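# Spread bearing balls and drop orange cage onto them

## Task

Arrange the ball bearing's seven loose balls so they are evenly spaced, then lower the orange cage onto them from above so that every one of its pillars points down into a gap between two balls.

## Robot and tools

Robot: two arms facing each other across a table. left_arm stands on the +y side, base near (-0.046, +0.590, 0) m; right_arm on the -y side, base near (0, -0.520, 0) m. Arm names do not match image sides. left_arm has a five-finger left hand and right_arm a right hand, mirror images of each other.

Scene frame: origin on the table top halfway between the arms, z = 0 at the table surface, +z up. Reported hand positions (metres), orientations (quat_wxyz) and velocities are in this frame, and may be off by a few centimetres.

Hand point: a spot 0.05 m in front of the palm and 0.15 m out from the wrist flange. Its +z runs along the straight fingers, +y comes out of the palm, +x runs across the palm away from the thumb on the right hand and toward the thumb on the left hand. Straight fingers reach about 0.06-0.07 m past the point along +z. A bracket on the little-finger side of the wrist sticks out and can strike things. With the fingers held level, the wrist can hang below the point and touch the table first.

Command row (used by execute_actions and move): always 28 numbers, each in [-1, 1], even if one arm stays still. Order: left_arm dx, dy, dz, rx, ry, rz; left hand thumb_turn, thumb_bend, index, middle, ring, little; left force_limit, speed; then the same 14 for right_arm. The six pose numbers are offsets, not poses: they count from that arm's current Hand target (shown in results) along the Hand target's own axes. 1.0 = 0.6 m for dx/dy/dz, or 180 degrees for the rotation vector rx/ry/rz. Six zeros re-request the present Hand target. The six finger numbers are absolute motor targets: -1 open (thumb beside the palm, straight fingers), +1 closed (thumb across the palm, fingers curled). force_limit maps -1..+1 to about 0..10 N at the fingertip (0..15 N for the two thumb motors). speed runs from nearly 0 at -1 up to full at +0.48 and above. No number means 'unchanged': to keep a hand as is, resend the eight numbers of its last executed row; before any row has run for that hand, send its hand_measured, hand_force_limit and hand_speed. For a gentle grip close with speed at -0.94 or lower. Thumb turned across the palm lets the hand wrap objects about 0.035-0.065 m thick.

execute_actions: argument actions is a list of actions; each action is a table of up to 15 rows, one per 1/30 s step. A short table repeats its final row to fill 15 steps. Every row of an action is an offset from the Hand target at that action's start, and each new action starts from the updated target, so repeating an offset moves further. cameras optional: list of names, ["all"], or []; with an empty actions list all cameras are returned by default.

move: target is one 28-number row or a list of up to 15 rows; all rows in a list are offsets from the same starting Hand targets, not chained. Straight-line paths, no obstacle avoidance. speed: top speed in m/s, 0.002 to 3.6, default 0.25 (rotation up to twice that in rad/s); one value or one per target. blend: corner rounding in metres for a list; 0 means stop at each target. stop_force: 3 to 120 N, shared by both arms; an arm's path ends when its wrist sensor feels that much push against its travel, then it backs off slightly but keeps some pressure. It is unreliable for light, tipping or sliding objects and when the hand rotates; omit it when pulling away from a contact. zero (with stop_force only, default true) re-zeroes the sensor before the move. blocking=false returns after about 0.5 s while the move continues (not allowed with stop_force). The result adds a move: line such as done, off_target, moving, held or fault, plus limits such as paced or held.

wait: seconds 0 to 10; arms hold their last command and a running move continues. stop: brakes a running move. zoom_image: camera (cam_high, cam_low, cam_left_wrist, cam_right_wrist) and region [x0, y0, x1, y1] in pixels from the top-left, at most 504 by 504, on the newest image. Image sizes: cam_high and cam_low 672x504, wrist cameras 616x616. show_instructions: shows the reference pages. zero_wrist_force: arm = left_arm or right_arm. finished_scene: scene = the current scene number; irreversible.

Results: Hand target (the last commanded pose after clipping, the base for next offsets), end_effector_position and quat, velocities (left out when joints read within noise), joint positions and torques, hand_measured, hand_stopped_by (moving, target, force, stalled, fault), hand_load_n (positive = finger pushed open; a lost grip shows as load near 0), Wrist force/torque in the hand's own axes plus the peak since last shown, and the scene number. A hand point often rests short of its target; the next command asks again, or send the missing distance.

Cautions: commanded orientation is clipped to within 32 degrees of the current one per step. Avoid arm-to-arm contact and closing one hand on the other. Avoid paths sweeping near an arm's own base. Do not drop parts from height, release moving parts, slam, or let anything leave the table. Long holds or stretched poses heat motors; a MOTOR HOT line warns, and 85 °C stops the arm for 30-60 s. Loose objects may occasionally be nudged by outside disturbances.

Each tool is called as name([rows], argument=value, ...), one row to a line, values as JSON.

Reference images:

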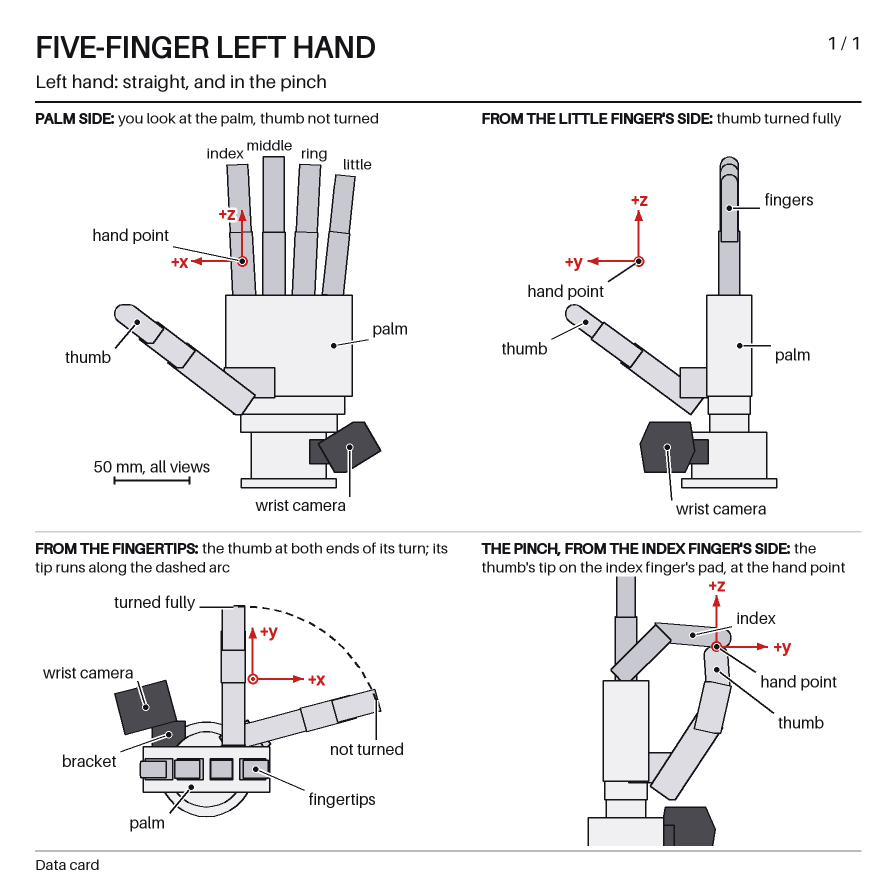

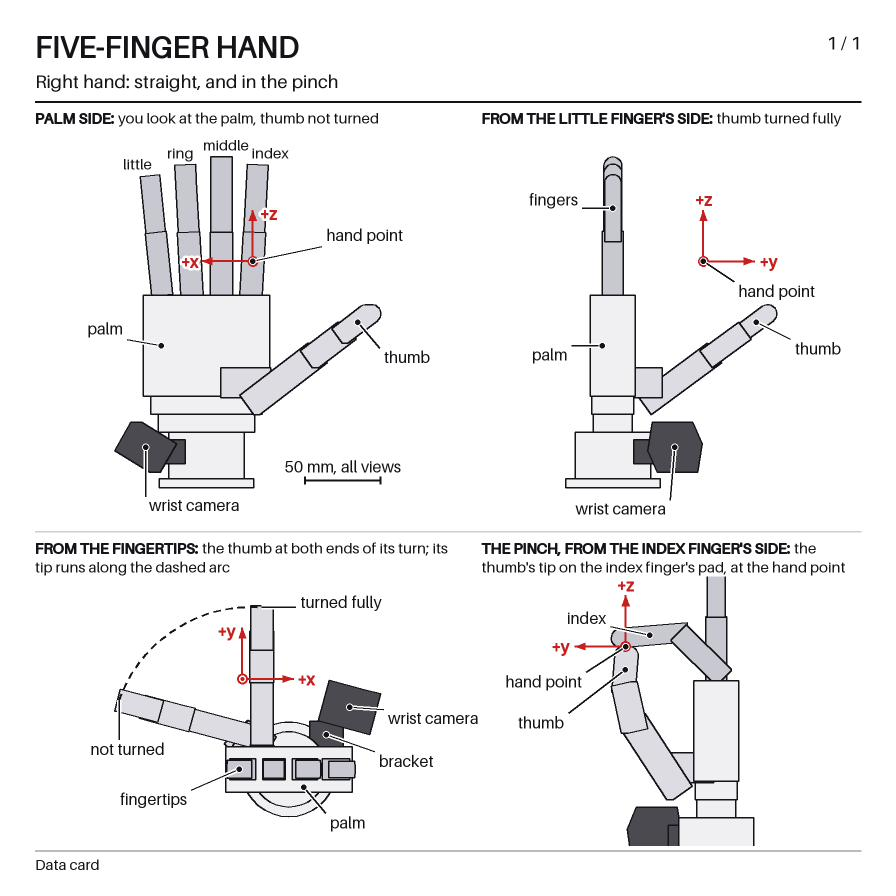

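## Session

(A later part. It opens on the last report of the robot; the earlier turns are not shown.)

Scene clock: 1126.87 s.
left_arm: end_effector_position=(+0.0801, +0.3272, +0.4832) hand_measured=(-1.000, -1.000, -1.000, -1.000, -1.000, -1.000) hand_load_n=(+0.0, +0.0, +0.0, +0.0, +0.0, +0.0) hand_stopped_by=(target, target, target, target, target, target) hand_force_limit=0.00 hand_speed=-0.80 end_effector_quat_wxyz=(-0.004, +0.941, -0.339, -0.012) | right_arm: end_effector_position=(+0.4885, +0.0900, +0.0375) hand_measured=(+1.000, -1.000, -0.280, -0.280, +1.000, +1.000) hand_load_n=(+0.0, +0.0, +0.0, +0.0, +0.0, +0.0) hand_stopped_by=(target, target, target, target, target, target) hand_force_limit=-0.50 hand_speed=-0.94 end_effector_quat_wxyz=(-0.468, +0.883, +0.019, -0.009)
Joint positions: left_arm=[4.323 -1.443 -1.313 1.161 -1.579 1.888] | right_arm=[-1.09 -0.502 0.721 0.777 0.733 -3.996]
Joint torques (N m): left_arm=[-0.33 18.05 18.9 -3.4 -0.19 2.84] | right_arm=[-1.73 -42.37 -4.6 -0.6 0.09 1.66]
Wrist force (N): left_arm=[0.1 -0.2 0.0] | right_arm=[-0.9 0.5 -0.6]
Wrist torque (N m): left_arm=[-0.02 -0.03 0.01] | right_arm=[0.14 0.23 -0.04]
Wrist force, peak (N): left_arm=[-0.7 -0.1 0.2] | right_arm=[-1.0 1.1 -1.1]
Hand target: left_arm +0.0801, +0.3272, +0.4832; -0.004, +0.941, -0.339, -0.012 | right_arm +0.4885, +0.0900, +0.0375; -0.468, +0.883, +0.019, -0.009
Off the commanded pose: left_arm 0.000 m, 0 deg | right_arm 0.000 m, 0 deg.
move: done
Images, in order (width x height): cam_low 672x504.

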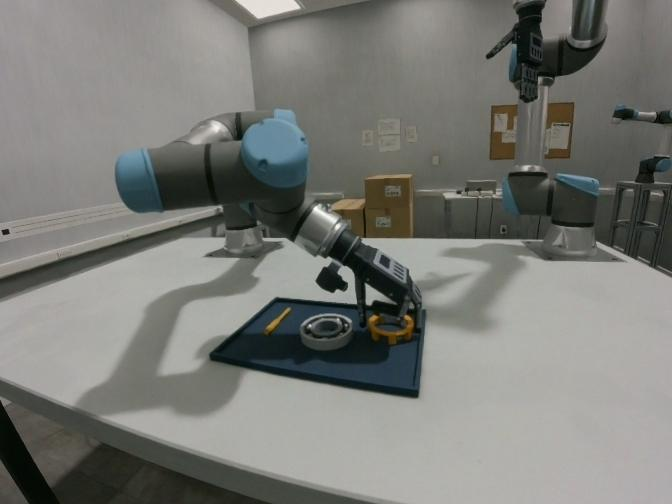

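move(target=[0,0,0,0,0,0,-1,-1,-1,-1,-1,-1,0,-0.8,0,0,0,0,0,0,1,-1,-0.2,-0.2,1,1,-0.5,-0.94], cameras=["cam_low", "cam_right_wrist"])

zoom_image(camera="cam_low", region=[350, 280, 440, 360])

zoom_image(camera="cam_right_wrist", region=[250, 180, 490, 420])

Scene clock: 1132.07 s.
left_arm: end_effector_position=(+0.0801, +0.3272, +0.4832) hand_measured=(-1.000, -1.000, -1.000, -1.000, -1.000, -1.000) hand_load_n=(+0.0, +0.0, +0.0, +0.0, +0.0, +0.0) hand_stopped_by=(target, target, target, target, target, target) hand_force_limit=0.00 hand_speed=-0.80 end_effector_quat_wxyz=(-0.004, +0.941, -0.339, -0.012) | right_arm: end_effector_position=(+0.4885, +0.0900, +0.0375) hand_measured=(+1.000, -1.000, -0.208, -0.230, +1.000, +1.000) hand_load_n=(+0.0, +1.0, +2.5, +2.0, +0.0, +0.0) hand_stopped_by=(target, target, force, force, target, target) hand_force_limit=-0.50 hand_speed=-0.94 end_effector_quat_wxyz=(-0.468, +0.883, +0.019, -0.009)
Joint positions: left_arm=[4.323 -1.443 -1.313 1.161 -1.579 1.888] | right_arm=[-1.09 -0.502 0.721 0.777 0.733 -3.996]
Joint torques (N m): left_arm=[-0.2 17.82 19.37 -3.4 -0.22 2.86] | right_arm=[0.98 -41.34 -3.92 -0.42 -0.51 1.56]
Wrist force (N): left_arm=[0.0 -0.3 0.3] | right_arm=[-1.1 0.5 -0.9]
Wrist torque (N m): left_arm=[-0.07 0.02 0.00] | right_arm=[0.16 0.25 -0.05]
Wrist force, peak (N): left_arm=[-0.3 -0.6 0.2] | right_arm=[-1.2 0.9 -1.1]
Hand target: left_arm +0.0801, +0.3272, +0.4832; -0.004, +0.941, -0.339, -0.012 | right_arm +0.4885, +0.0900, +0.0375; -0.468, +0.883, +0.019, -0.009
Off the commanded pose: left_arm 0.000 m, 0 deg | right_arm 0.000 m, 0 deg.
move: done
Images, in order (width x height): cam_low 672x504, cam_right_wrist 616x616.

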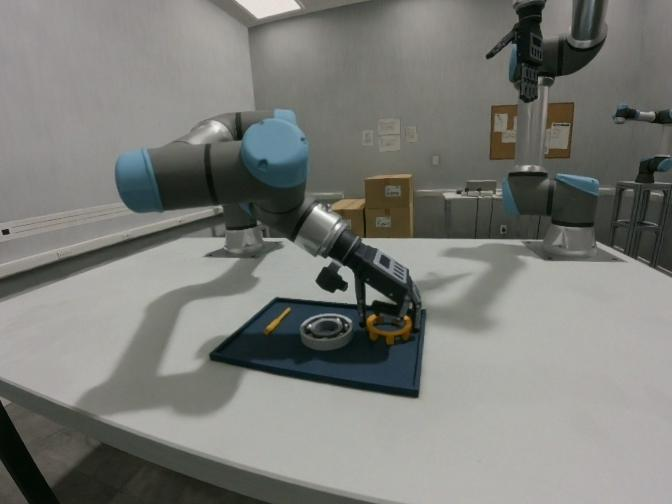

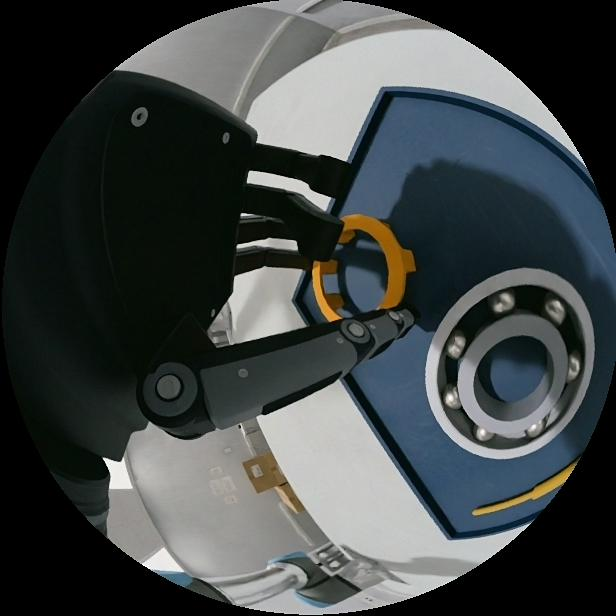

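Scaled by 5.600 from the camera's 672x504 image, which has a finer 960x720 frame.

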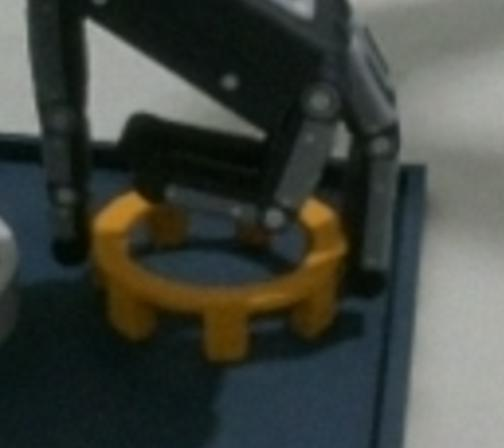

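Scaled by 2.100 from the camera's 616x616 image, which has a finer 880x880 frame.

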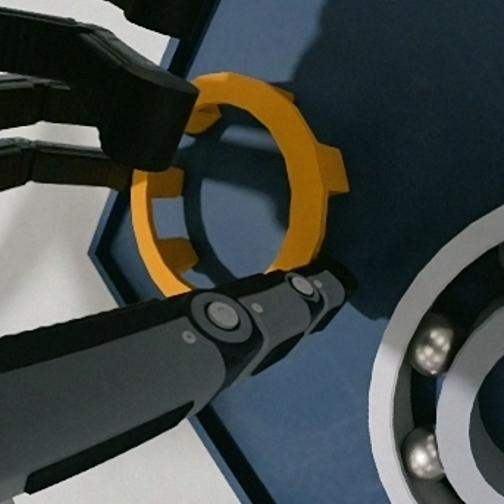

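move(target=[0,0,0,0,0,0,-1,-1,-1,-1,-1,-1,0,-0.8,0,0,0,0,0,0,1,-1,-0.08,-0.1,1,1,0.0,-0.94], cameras=["cam_low", "cam_right_wrist"])

zoom_image(camera="cam_low", region=[350, 280, 440, 360])

zoom_image(camera="cam_right_wrist", region=[250, 180, 490, 420])

Scene clock: 1142.03 s.
left_arm: end_effector_position=(+0.0801, +0.3272, +0.4832) hand_measured=(-1.000, -1.000, -1.000, -1.000, -1.000, -1.000) hand_load_n=(+0.0, -0.5, +0.0, +0.0, +0.0, +0.0) hand_stopped_by=(target, target, target, target, target, target) hand_force_limit=0.00 hand_speed=-0.80 end_effector_quat_wxyz=(-0.004, +0.941, -0.339, -0.012) | right_arm: end_effector_position=(+0.4885, +0.0900, +0.0375) hand_measured=(+1.000, -1.000, -0.192, -0.216, +1.000, +1.000) hand_load_n=(+0.0, +2.5, +6.0, +6.0, +0.0, +0.0) hand_stopped_by=(target, target, force, force, target, target) hand_force_limit=0.00 hand_speed=-0.94 end_effector_quat_wxyz=(-0.468, +0.883, +0.019, -0.009)
Joint positions: left_arm=[4.323 -1.443 -1.313 1.161 -1.579 1.888] | right_arm=[-1.09 -0.502 0.721 0.777 0.733 -3.996]
Joint torques (N m): left_arm=[-0.52 17.84 19.32 -3.37 -0.18 2.76] | right_arm=[2.42 -41.66 -5.61 -0.67 -0.58 1.52]
Wrist force (N): left_arm=[0.0 -0.2 0.1] | right_arm=[-0.8 0.8 -1.1]
Wrist torque (N m): left_arm=[-0.03 0.00 0.01] | right_arm=[0.21 0.22 -0.02]
Wrist force, peak (N): left_arm=[-0.1 -0.6 0.4] | right_arm=[-1.2 1.0 -1.3]
Hand target: left_arm +0.0801, +0.3272, +0.4832; -0.004, +0.941, -0.339, -0.012 | right_arm +0.4885, +0.0900, +0.0375; -0.468, +0.883, +0.019, -0.009
Off the commanded pose: left_arm 0.000 m, 0 deg | right_arm 0.000 m, 0 deg.
move: done
Images, in order (width x height): cam_low 672x504, cam_right_wrist 616x616.

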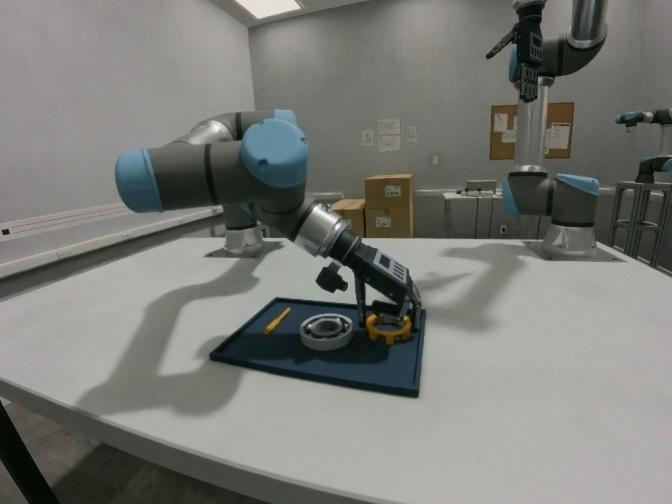

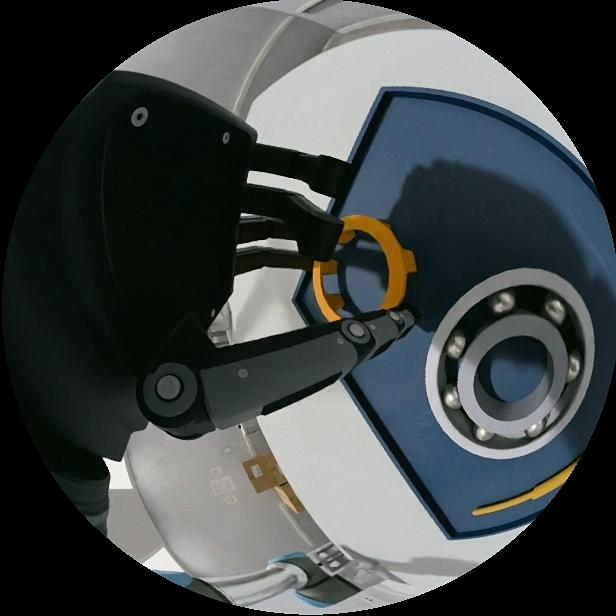

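Scaled by 5.600 from the camera's 672x504 image, which has a finer 960x720 frame.

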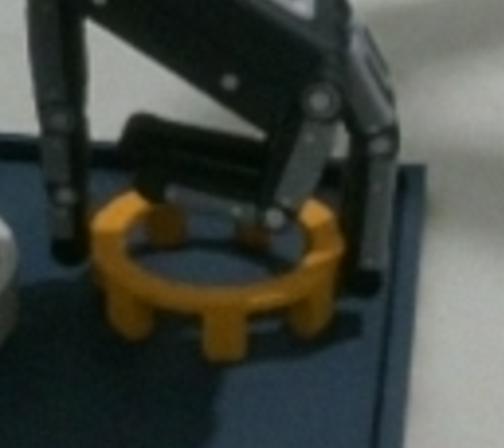

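Scaled by 2.100 from the camera's 616x616 image, which has a finer 880x880 frame.

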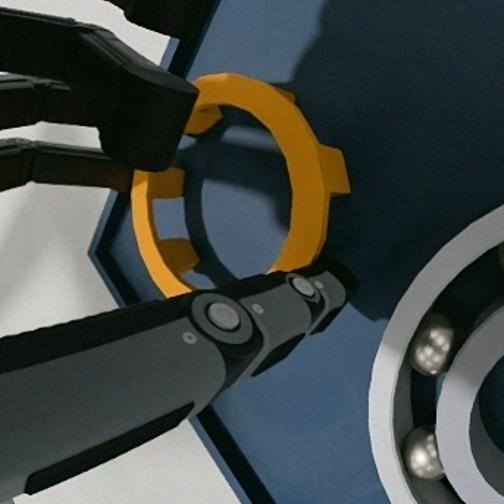

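move(target=[0,0,0,0,0,0,-1,-1,-1,-1,-1,-1,0,-0.8,0.00017,-0.069,-0.04675,0,0,0,1,-1,-0.08,-0.1,1,1,0.0,-0.94], speed=0.05, cameras=["cam_high", "cam_low", "cam_right_wrist"])

zoom_image(camera="cam_low", region=[350, 260, 430, 340])

zoom_image(camera="cam_right_wrist", region=[250, 180, 490, 420])

Scene clock: 1150.90 s.
left_arm: end_effector_position=(+0.0801, +0.3272, +0.4832) hand_measured=(-1.000, -1.000, -1.000, -1.000, -1.000, -1.000) hand_load_n=(+0.0, +0.0, +0.0, +0.0, +0.0, +0.0) hand_stopped_by=(target, target, target, target, target, target) hand_force_limit=0.00 hand_speed=-0.80 end_effector_quat_wxyz=(-0.004, +0.941, -0.339, -0.012) | right_arm: end_effector_position=(+0.4885, +0.0900, +0.0874) hand_measured=(+1.000, -1.000, -0.192, -0.216, +1.000, +1.000) hand_load_n=(+0.5, +2.0, +1.5, +7.0, +0.0, +0.0) hand_stopped_by=(target, target, force, force, target, target) hand_force_limit=0.00 hand_speed=-0.94 end_effector_quat_wxyz=(-0.468, +0.883, +0.019, -0.009)
Joint positions: left_arm=[4.323 -1.443 -1.313 1.161 -1.579 1.888] | right_arm=[-1.09 -0.533 0.652 0.876 0.733 -3.996]
Joint torques (N m): left_arm=[-0.31 17.68 19.9 -3.38 -0.19 2.83] | right_arm=[2.54 -64.95 -32.3 3.41 1.19 -1.64]
Wrist force (N): left_arm=[-0.3 -0.1 0.0] | right_arm=[-0.2 1.1 -1.0]
Wrist torque (N m): left_arm=[-0.01 0.04 -0.02] | right_arm=[0.26 0.15 -0.01]
Wrist force, peak (N): left_arm=[-0.4 -0.5 0.3] | right_arm=[-1.1 0.9 -1.5]
Hand target: left_arm +0.0801, +0.3272, +0.4832; -0.004, +0.941, -0.339, -0.012 | right_arm +0.4885, +0.0900, +0.0875; -0.468, +0.883, +0.019, -0.009
Off the commanded pose: left_arm 0.000 m, 0 deg | right_arm 0.000 m, 0 deg.
move: done
Images, in order (width x height): cam_high 672x504, cam_low 672x504, cam_right_wrist 616x616.

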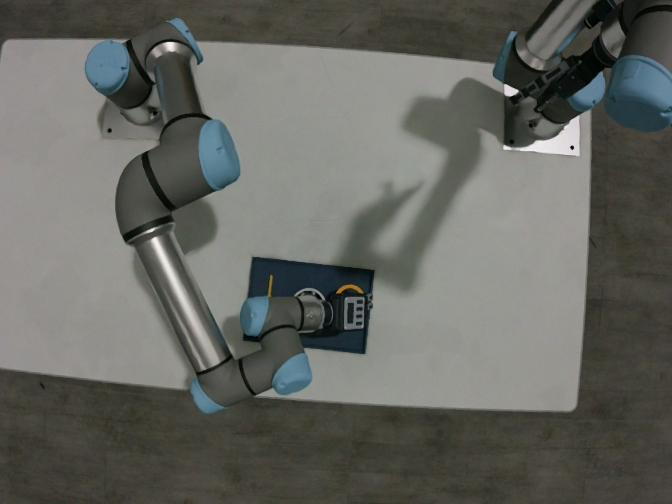

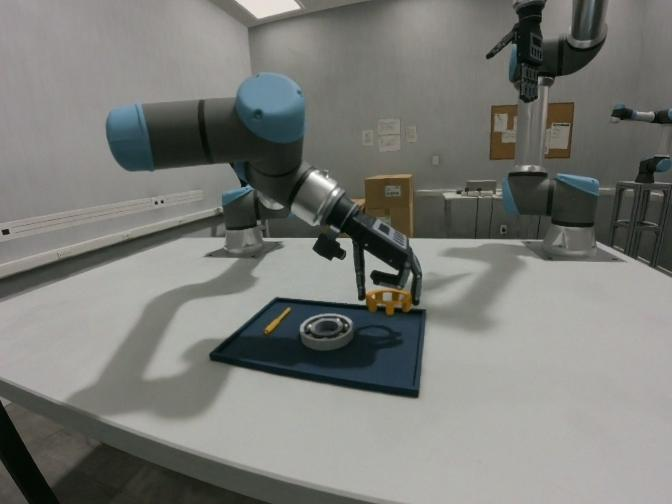

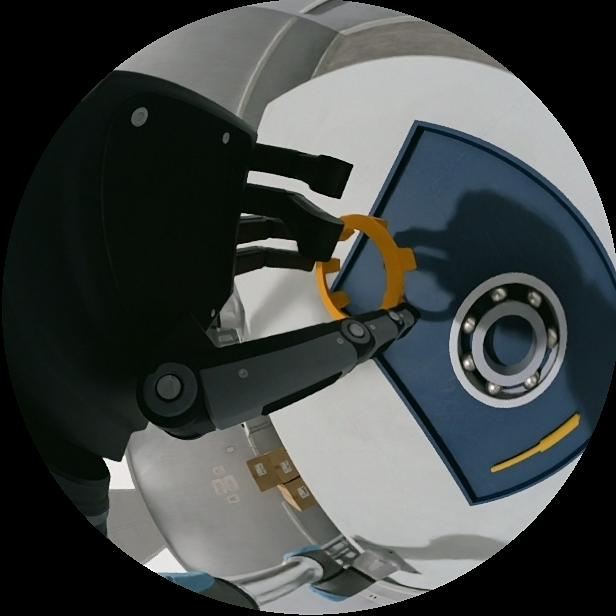

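Scaled by 6.300 from the camera's 672x504 image, which has a finer 960x720 frame.

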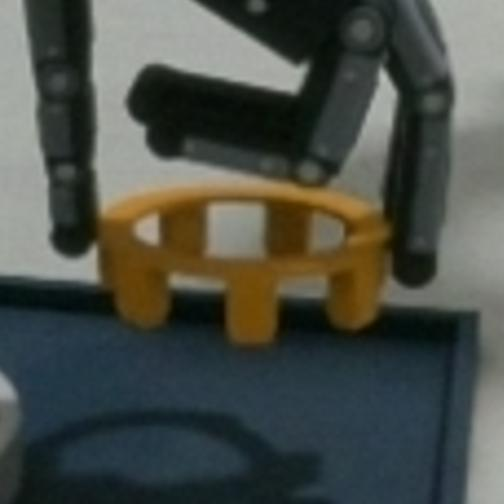

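Scaled by 2.100 from the camera's 616x616 image, which has a finer 880x880 frame.

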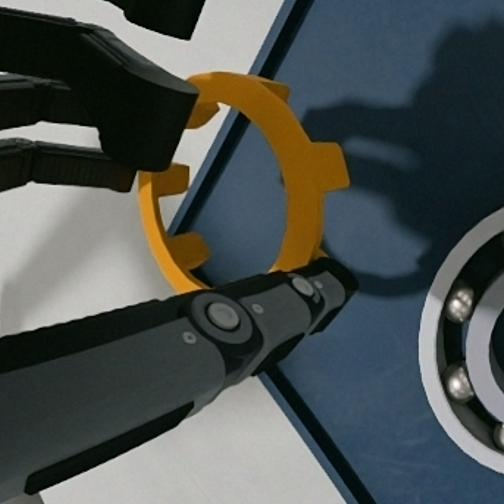

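zoom_image(camera="cam_low", region=[360, 280, 420, 325])

zoom_image(camera="cam_high", region=[320, 270, 380, 330])

Scaled by 8.400 from the camera's 672x504 image, which has a finer 960x720 frame.

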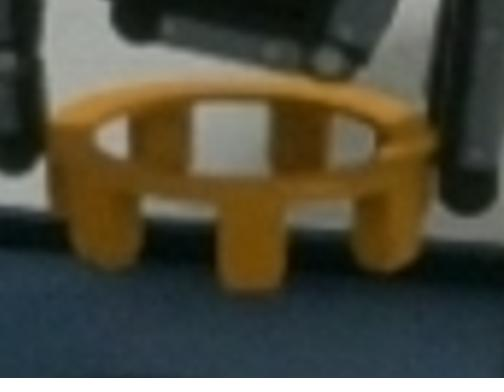

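Scaled by 8.400 from the camera's 672x504 image, which has a finer 960x720 frame.

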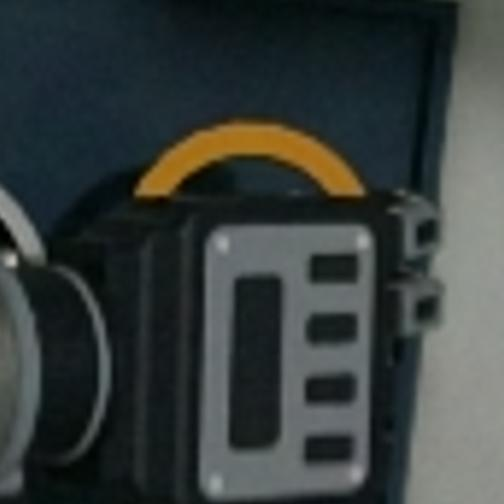

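move(target=[0,0,0,0,0,0,-1,-1,-1,-1,-1,-1,0,-0.8,0,0,0,0,0,0,1,-1,-0.06,-0.1,1,1,0.0,-0.94], cameras=["cam_low", "cam_right_wrist"])

zoom_image(camera="cam_low", region=[360, 280, 420, 325])

zoom_image(camera="cam_right_wrist", region=[250, 180, 490, 420])

Scene clock: 1192.43 s.
left_arm: end_effector_position=(+0.0801, +0.3272, +0.4832) hand_measured=(-1.000, -1.000, -1.000, -1.000, -1.000, -1.000) hand_load_n=(+0.5, +0.0, +0.0, +0.0, +0.0, +0.0) hand_stopped_by=(target, target, target, target, target, target) hand_force_limit=0.00 hand_speed=-0.80 end_effector_quat_wxyz=(-0.004, +0.941, -0.339, -0.012) | right_arm: end_effector_position=(+0.4885, +0.0900, +0.0876) hand_measured=(+1.000, -1.000, -0.060, -0.216, +1.000, +1.000) hand_load_n=(+0.5, +2.0, +0.0, +7.5, +0.0, +0.0) hand_stopped_by=(target, target, target, force, target, target) hand_force_limit=0.00 hand_speed=-0.94 end_effector_quat_wxyz=(-0.468, +0.883, +0.019, -0.009)
Joint positions: left_arm=[4.323 -1.443 -1.313 1.161 -1.579 1.888] | right_arm=[-1.09 -0.533 0.652 0.876 0.733 -3.996]
Joint torques (N m): left_arm=[-0.43 18.51 19.65 -3.38 -0.19 2.7] | right_arm=[-6.4 -58.57 -31.76 3.52 -2.76 -1.73]
Wrist force (N): left_arm=[0.1 -0.2 0.2] | right_arm=[-0.4 0.6 -1.1]
Wrist torque (N m): left_arm=[-0.04 -0.01 0.01] | right_arm=[0.19 0.19 -0.02]
Wrist force, peak (N): left_arm=[0.0 -0.5 0.4] | right_arm=[-1.0 0.9 -1.2]
Hand target: left_arm +0.0801, +0.3272, +0.4832; -0.004, +0.941, -0.339, -0.012 | right_arm +0.4885, +0.0900, +0.0875; -0.468, +0.883, +0.019, -0.009
Off the commanded pose: left_arm 0.000 m, 0 deg | right_arm 0.000 m, 0 deg.
move: done
Images, in order (width x height): cam_low 672x504, cam_right_wrist 616x616.

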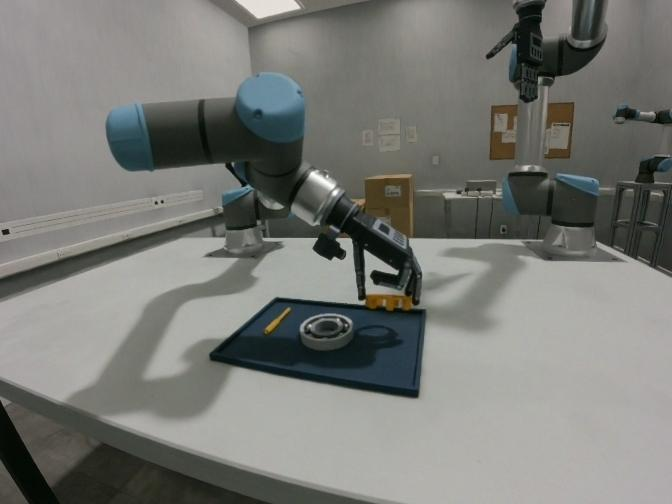

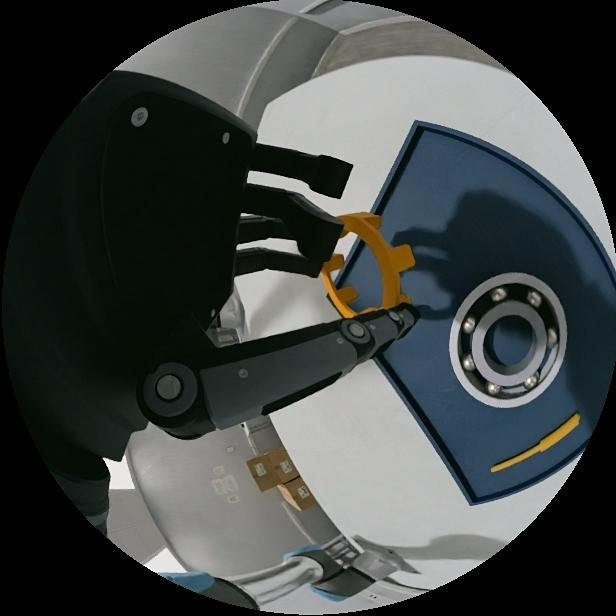

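Scaled by 8.400 from the camera's 672x504 image, which has a finer 960x720 frame.

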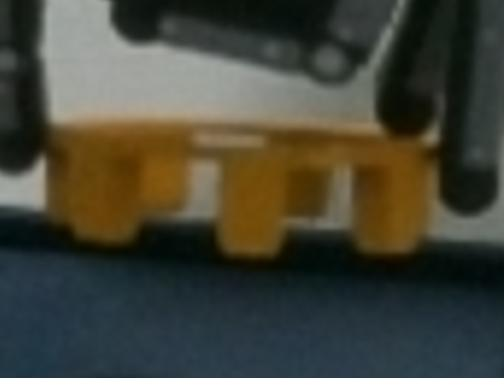

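Scaled by 2.100 from the camera's 616x616 image, which has a finer 880x880 frame.

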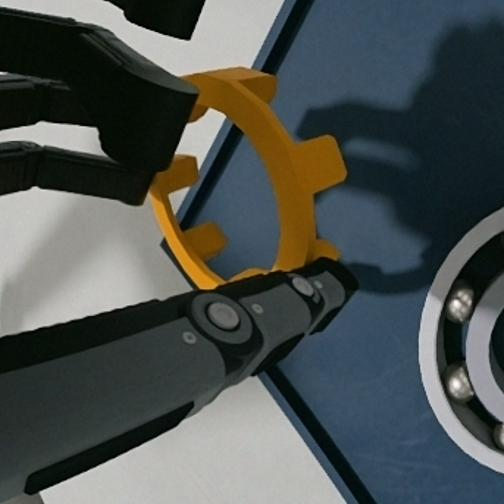

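move(target=[0,0,0,0,0,0,-1,-1,-1,-1,-1,-1,0,-0.8,0,0,0,0,0,0,1,-1,-0.3,-0.1,1,1,0.0,-0.7], cameras=["cam_low"])

zoom_image(camera="cam_low", region=[360, 280, 420, 325])

Scene clock: 1232.90 s.
left_arm: end_effector_position=(+0.0801, +0.3272, +0.4832) hand_measured=(-1.000, -1.000, -1.000, -1.000, -1.000, -1.000) hand_load_n=(+0.0, +0.0, +0.0, +0.0, +0.0, +0.0) hand_stopped_by=(target, target, target, target, target, target) hand_force_limit=0.00 hand_speed=-0.80 end_effector_quat_wxyz=(-0.004, +0.941, -0.339, -0.012) | right_arm: end_effector_position=(+0.4885, +0.0900, +0.0875) hand_measured=(+1.000, -1.000, -0.300, -0.216, +1.000, +1.000) hand_load_n=(+1.0, +1.5, +0.0, +7.5, +0.5, +0.0) hand_stopped_by=(target, target, target, force, target, target) hand_force_limit=0.00 hand_speed=-0.70 end_effector_quat_wxyz=(-0.468, +0.883, +0.019, -0.009)
Joint positions: left_arm=[4.323 -1.443 -1.313 1.161 -1.579 1.888] | right_arm=[-1.09 -0.533 0.652 0.876 0.733 -3.996]
Joint torques (N m): left_arm=[-0.42 18.96 19.81 -3.41 -0.24 2.76] | right_arm=[-7.68 -45.16 -31.14 3.48 -2.98 -1.95]
Wrist force (N): left_arm=[0.0 -0.3 0.0] | right_arm=[-0.6 0.8 -0.8]
Wrist torque (N m): left_arm=[-0.04 -0.01 0.00] | right_arm=[0.20 0.20 -0.03]
Wrist force, peak (N): left_arm=[-0.2 -0.6 0.0] | right_arm=[-0.7 1.4 -0.7]
Hand target: left_arm +0.0801, +0.3272, +0.4832; -0.004, +0.941, -0.339, -0.012 | right_arm +0.4885, +0.0900, +0.0875; -0.468, +0.883, +0.019, -0.009
Off the commanded pose: left_arm 0.000 m, 0 deg | right_arm 0.000 m, 0 deg.
move: done
Images, in order (width x height): cam_low 672x504.

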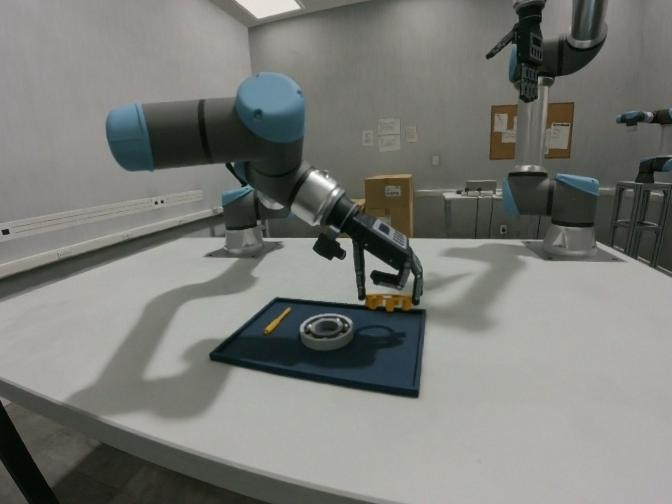

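Scaled by 8.400 from the camera's 672x504 image, which has a finer 960x720 frame.

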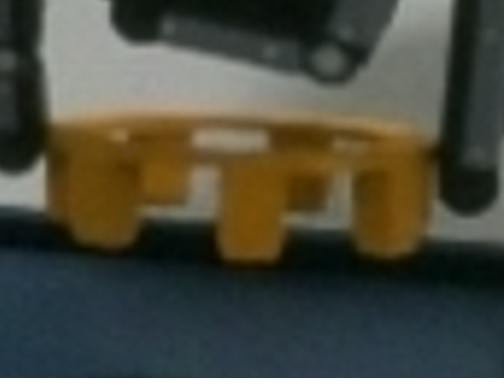

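move(target=[0,0,0,0,0,0,-1,-1,-1,-1,-1,-1,0,-0.8,-0.00017,0.069,0.04675,0,0,0,1,-1,-0.3,-0.1,1,1,0.0,-0.7], speed=0.025, stop_force=6, cameras=["cam_low", "cam_right_wrist"])

zoom_image(camera="cam_low", region=[350, 280, 440, 360])

Scene clock: 1239.80 s.
left_arm: end_effector_position=(+0.0801, +0.3272, +0.4832) hand_measured=(-1.000, -1.000, -1.000, -1.000, -1.000, -1.000) hand_load_n=(+0.0, +0.0, +0.0, +0.0, +0.0, +0.0) hand_stopped_by=(target, target, target, target, target, target) hand_force_limit=0.00 hand_speed=-0.80 end_effector_quat_wxyz=(-0.004, +0.941, -0.339, -0.012) | right_arm: end_effector_position=(+0.4885, +0.0900, +0.0375) hand_measured=(+1.000, -1.000, -0.300, -0.216, +1.000, +1.000) hand_load_n=(+0.5, +1.5, +0.0, +7.0, +0.0, +0.0) hand_stopped_by=(target, target, target, force, target, target) hand_force_limit=0.00 hand_speed=-0.70 end_effector_quat_wxyz=(-0.468, +0.883, +0.019, -0.009)
Joint positions: left_arm=[4.323 -1.443 -1.313 1.161 -1.579 1.888] | right_arm=[-1.09 -0.502 0.721 0.777 0.733 -3.996]
Joint torques (N m): left_arm=[-0.14 19.17 19.48 -3.43 -0.2 2.75] | right_arm=[-6.99 -42.21 -4.41 -0.56 -2.49 1.13]
Wrist force (N): left_arm=[-0.1 0.0 0.3] | right_arm=[-0.8 0.4 -1.3]
Wrist torque (N m): left_arm=[-0.02 0.02 -0.01] | right_arm=[0.20 0.23 -0.01]
Wrist force, peak (N): left_arm=[-0.3 -0.4 0.4] | right_arm=[-1.1 1.3 -1.1]
Hand target: left_arm +0.0801, +0.3272, +0.4832; -0.004, +0.941, -0.339, -0.012 | right_arm +0.4885, +0.0900, +0.0375; -0.468, +0.883, +0.019, -0.009
Off the commanded pose: left_arm 0.000 m, 0 deg | right_arm 0.000 m, 0 deg.
move: done
Images, in order (width x height): cam_low 672x504, cam_right_wrist 616x616.

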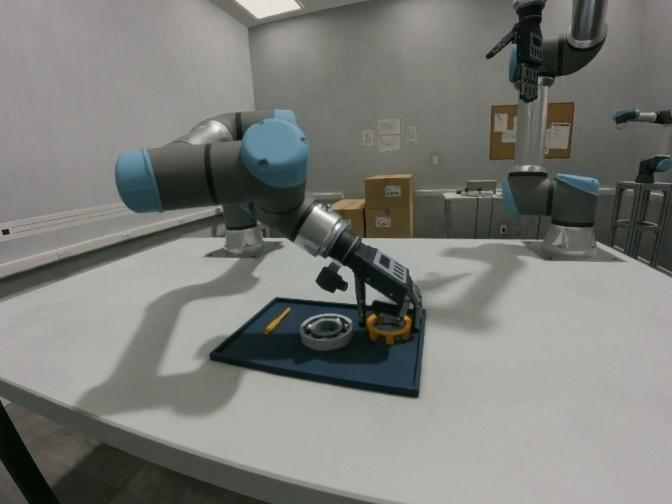

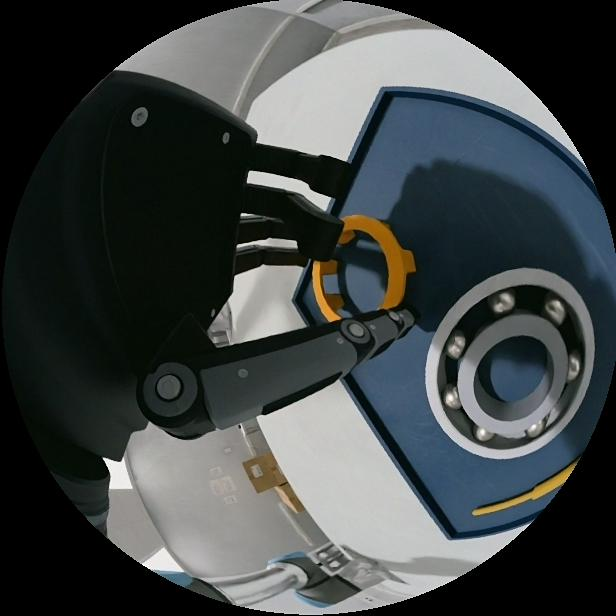

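Scaled by 5.600 from the camera's 672x504 image, which has a finer 960x720 frame.

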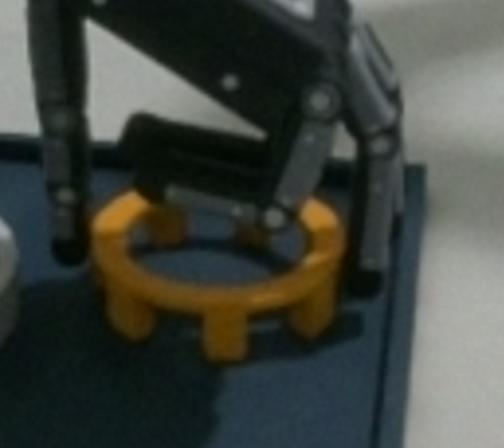

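execute_actions(actions=[])

Scene clock: 1265.57 s.
left_arm: end_effector_position=(+0.0801, +0.3272, +0.4832) hand_measured=(-1.000, -1.000, -1.000, -1.000, -1.000, -1.000) hand_load_n=(+0.0, +0.0, +0.0, +0.0, +0.0, +0.0) hand_stopped_by=(target, target, target, target, target, target) hand_force_limit=0.00 hand_speed=-0.80 end_effector_quat_wxyz=(-0.004, +0.941, -0.339, -0.012) | right_arm: end_effector_position=(+0.4885, +0.0900, +0.0375) hand_measured=(+1.000, -1.000, -0.300, -0.216, +1.000, +1.000) hand_load_n=(+0.5, +1.5, -0.5, +7.0, +0.5, +0.0) hand_stopped_by=(target, target, target, force, target, target) hand_force_limit=0.00 hand_speed=-0.70 end_effector_quat_wxyz=(-0.468, +0.883, +0.019, -0.009)
Joint positions: left_arm=[4.323 -1.443 -1.313 1.161 -1.579 1.888] | right_arm=[-1.09 -0.502 0.721 0.777 0.733 -3.996]
Joint velocities: within noise
Joint torques (N m): left_arm=[-0.13 18.78 19.41 -3.45 -0.23 2.79] | right_arm=[-3.62 -40.97 -3.42 -0.67 0.14 1.19]
Wrist force (N): left_arm=[-0.3 -0.3 0.1] | right_arm=[-0.7 0.2 -1.3]
Wrist torque (N m): left_arm=[-0.04 0.04 -0.01] | right_arm=[0.18 0.23 -0.01]
Wrist force, peak (N): left_arm=[-0.5 -0.4 0.3] | right_arm=[-0.9 -0.3 -1.9]
Hand target: left_arm +0.0801, +0.3272, +0.4832; -0.004, +0.941, -0.339, -0.012 | right_arm +0.4885, +0.0900, +0.0375; -0.468, +0.883, +0.019, -0.009
Off the commanded pose: left_arm 0.000 m, 0 deg | right_arm 0.000 m, 0 deg.

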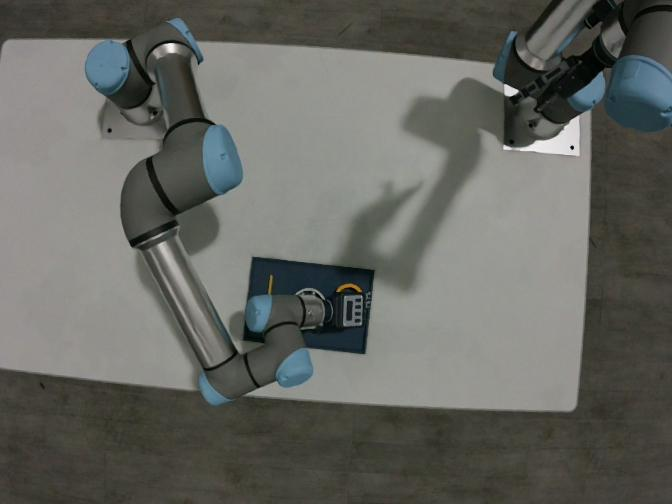

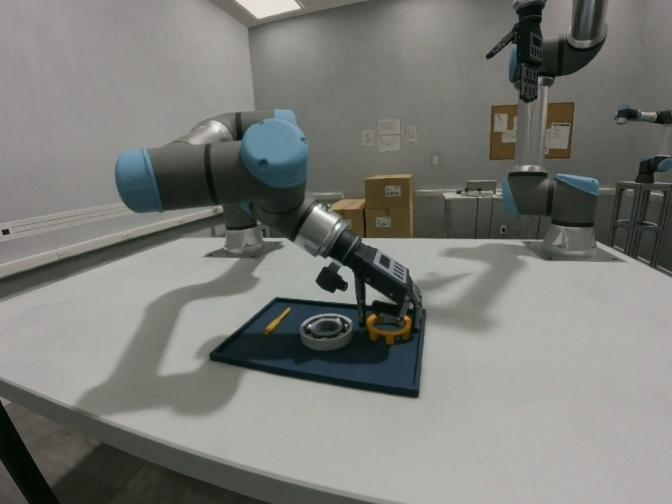

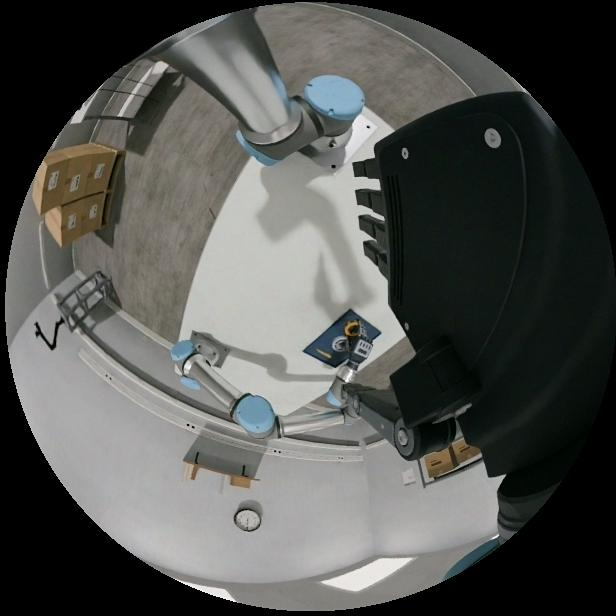

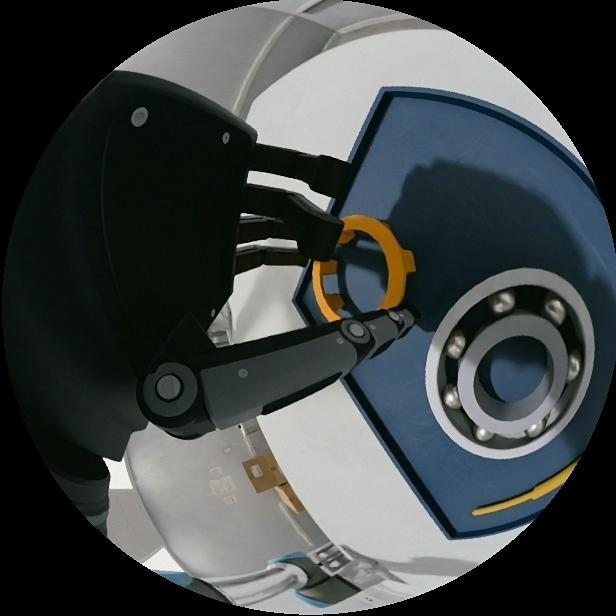

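move(target=[0,0,0,0,0,0,-1,-1,-1,-1,-1,-1,0,-0.8,0,0,0,0,0,0,1,-1,-0.29,-0.28,1,1,0.0,-0.9], cameras=["cam_low","cam_right_wrist"])

zoom_image(camera="cam_low", region=[350, 290, 430, 360])

zoom_image(camera="cam_right_wrist", region=[240, 180, 460, 360])

Scene clock: 1272.53 s.
left_arm: end_effector_position=(+0.0801, +0.3272, +0.4832) hand_measured=(-1.000, -1.000, -1.000, -1.000, -1.000, -1.000) hand_load_n=(+0.0, +0.5, +0.0, -0.5, +0.0, -0.5) hand_stopped_by=(target, target, target, target, target, target) hand_force_limit=0.00 hand_speed=-0.80 end_effector_quat_wxyz=(-0.004, +0.941, -0.339, -0.012) | right_arm: end_effector_position=(+0.4885, +0.0900, +0.0375) hand_measured=(+1.000, -1.000, -0.290, -0.280, +1.000, +1.000) hand_load_n=(+0.0, +0.0, +0.0, +0.0, +0.0, +0.0) hand_stopped_by=(target, target, target, target, target, target) hand_force_limit=0.00 hand_speed=-0.90 end_effector_quat_wxyz=(-0.468, +0.883, +0.019, -0.009)
Joint positions: left_arm=[4.323 -1.443 -1.313 1.161 -1.579 1.888] | right_arm=[-1.09 -0.502 0.721 0.777 0.733 -3.996]
Joint torques (N m): left_arm=[-0.49 18.75 20.05 -3.41 -0.27 2.91] | right_arm=[1.54 -41.91 -4.6 -0.74 1.26 1.13]
Wrist force (N): left_arm=[-0.3 -0.3 0.4] | right_arm=[-0.7 0.4 -1.0]
Wrist torque (N m): left_arm=[-0.06 0.06 -0.02] | right_arm=[0.15 0.20 0.00]
Wrist force, peak (N): left_arm=[-0.2 -0.4 0.6] | right_arm=[-1.0 0.0 -1.7]
Hand target: left_arm +0.0801, +0.3272, +0.4832; -0.004, +0.941, -0.339, -0.012 | right_arm +0.4885, +0.0900, +0.0375; -0.468, +0.883, +0.019, -0.009
Off the commanded pose: left_arm 0.000 m, 0 deg | right_arm 0.000 m, 0 deg.
move: done
Images, in order (width x height): cam_low 672x504, cam_right_wrist 616x616.

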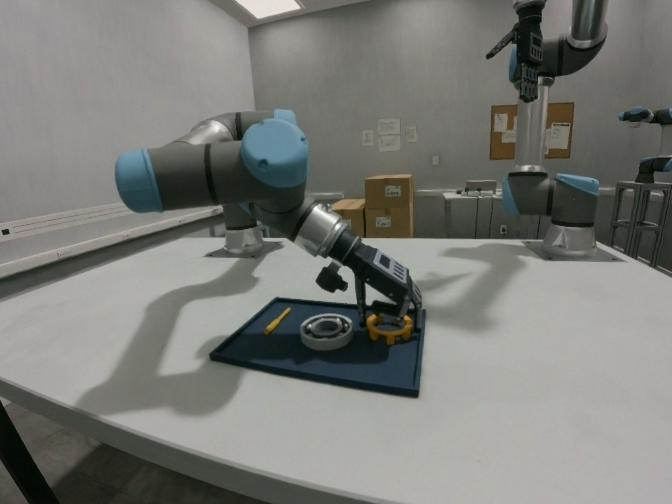

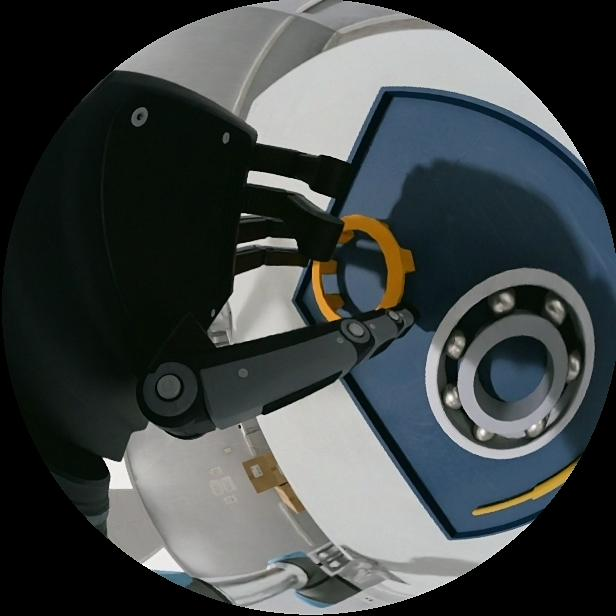

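Scaled by 6.300 from the camera's 672x504 image, which has a finer 960x720 frame.

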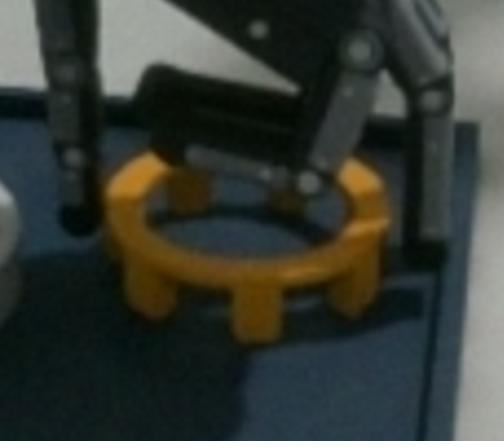

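Scaled by 2.291 from the camera's 616x616 image, which has a finer 880x880 frame.

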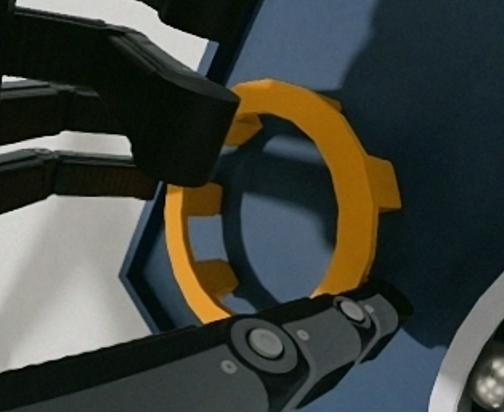

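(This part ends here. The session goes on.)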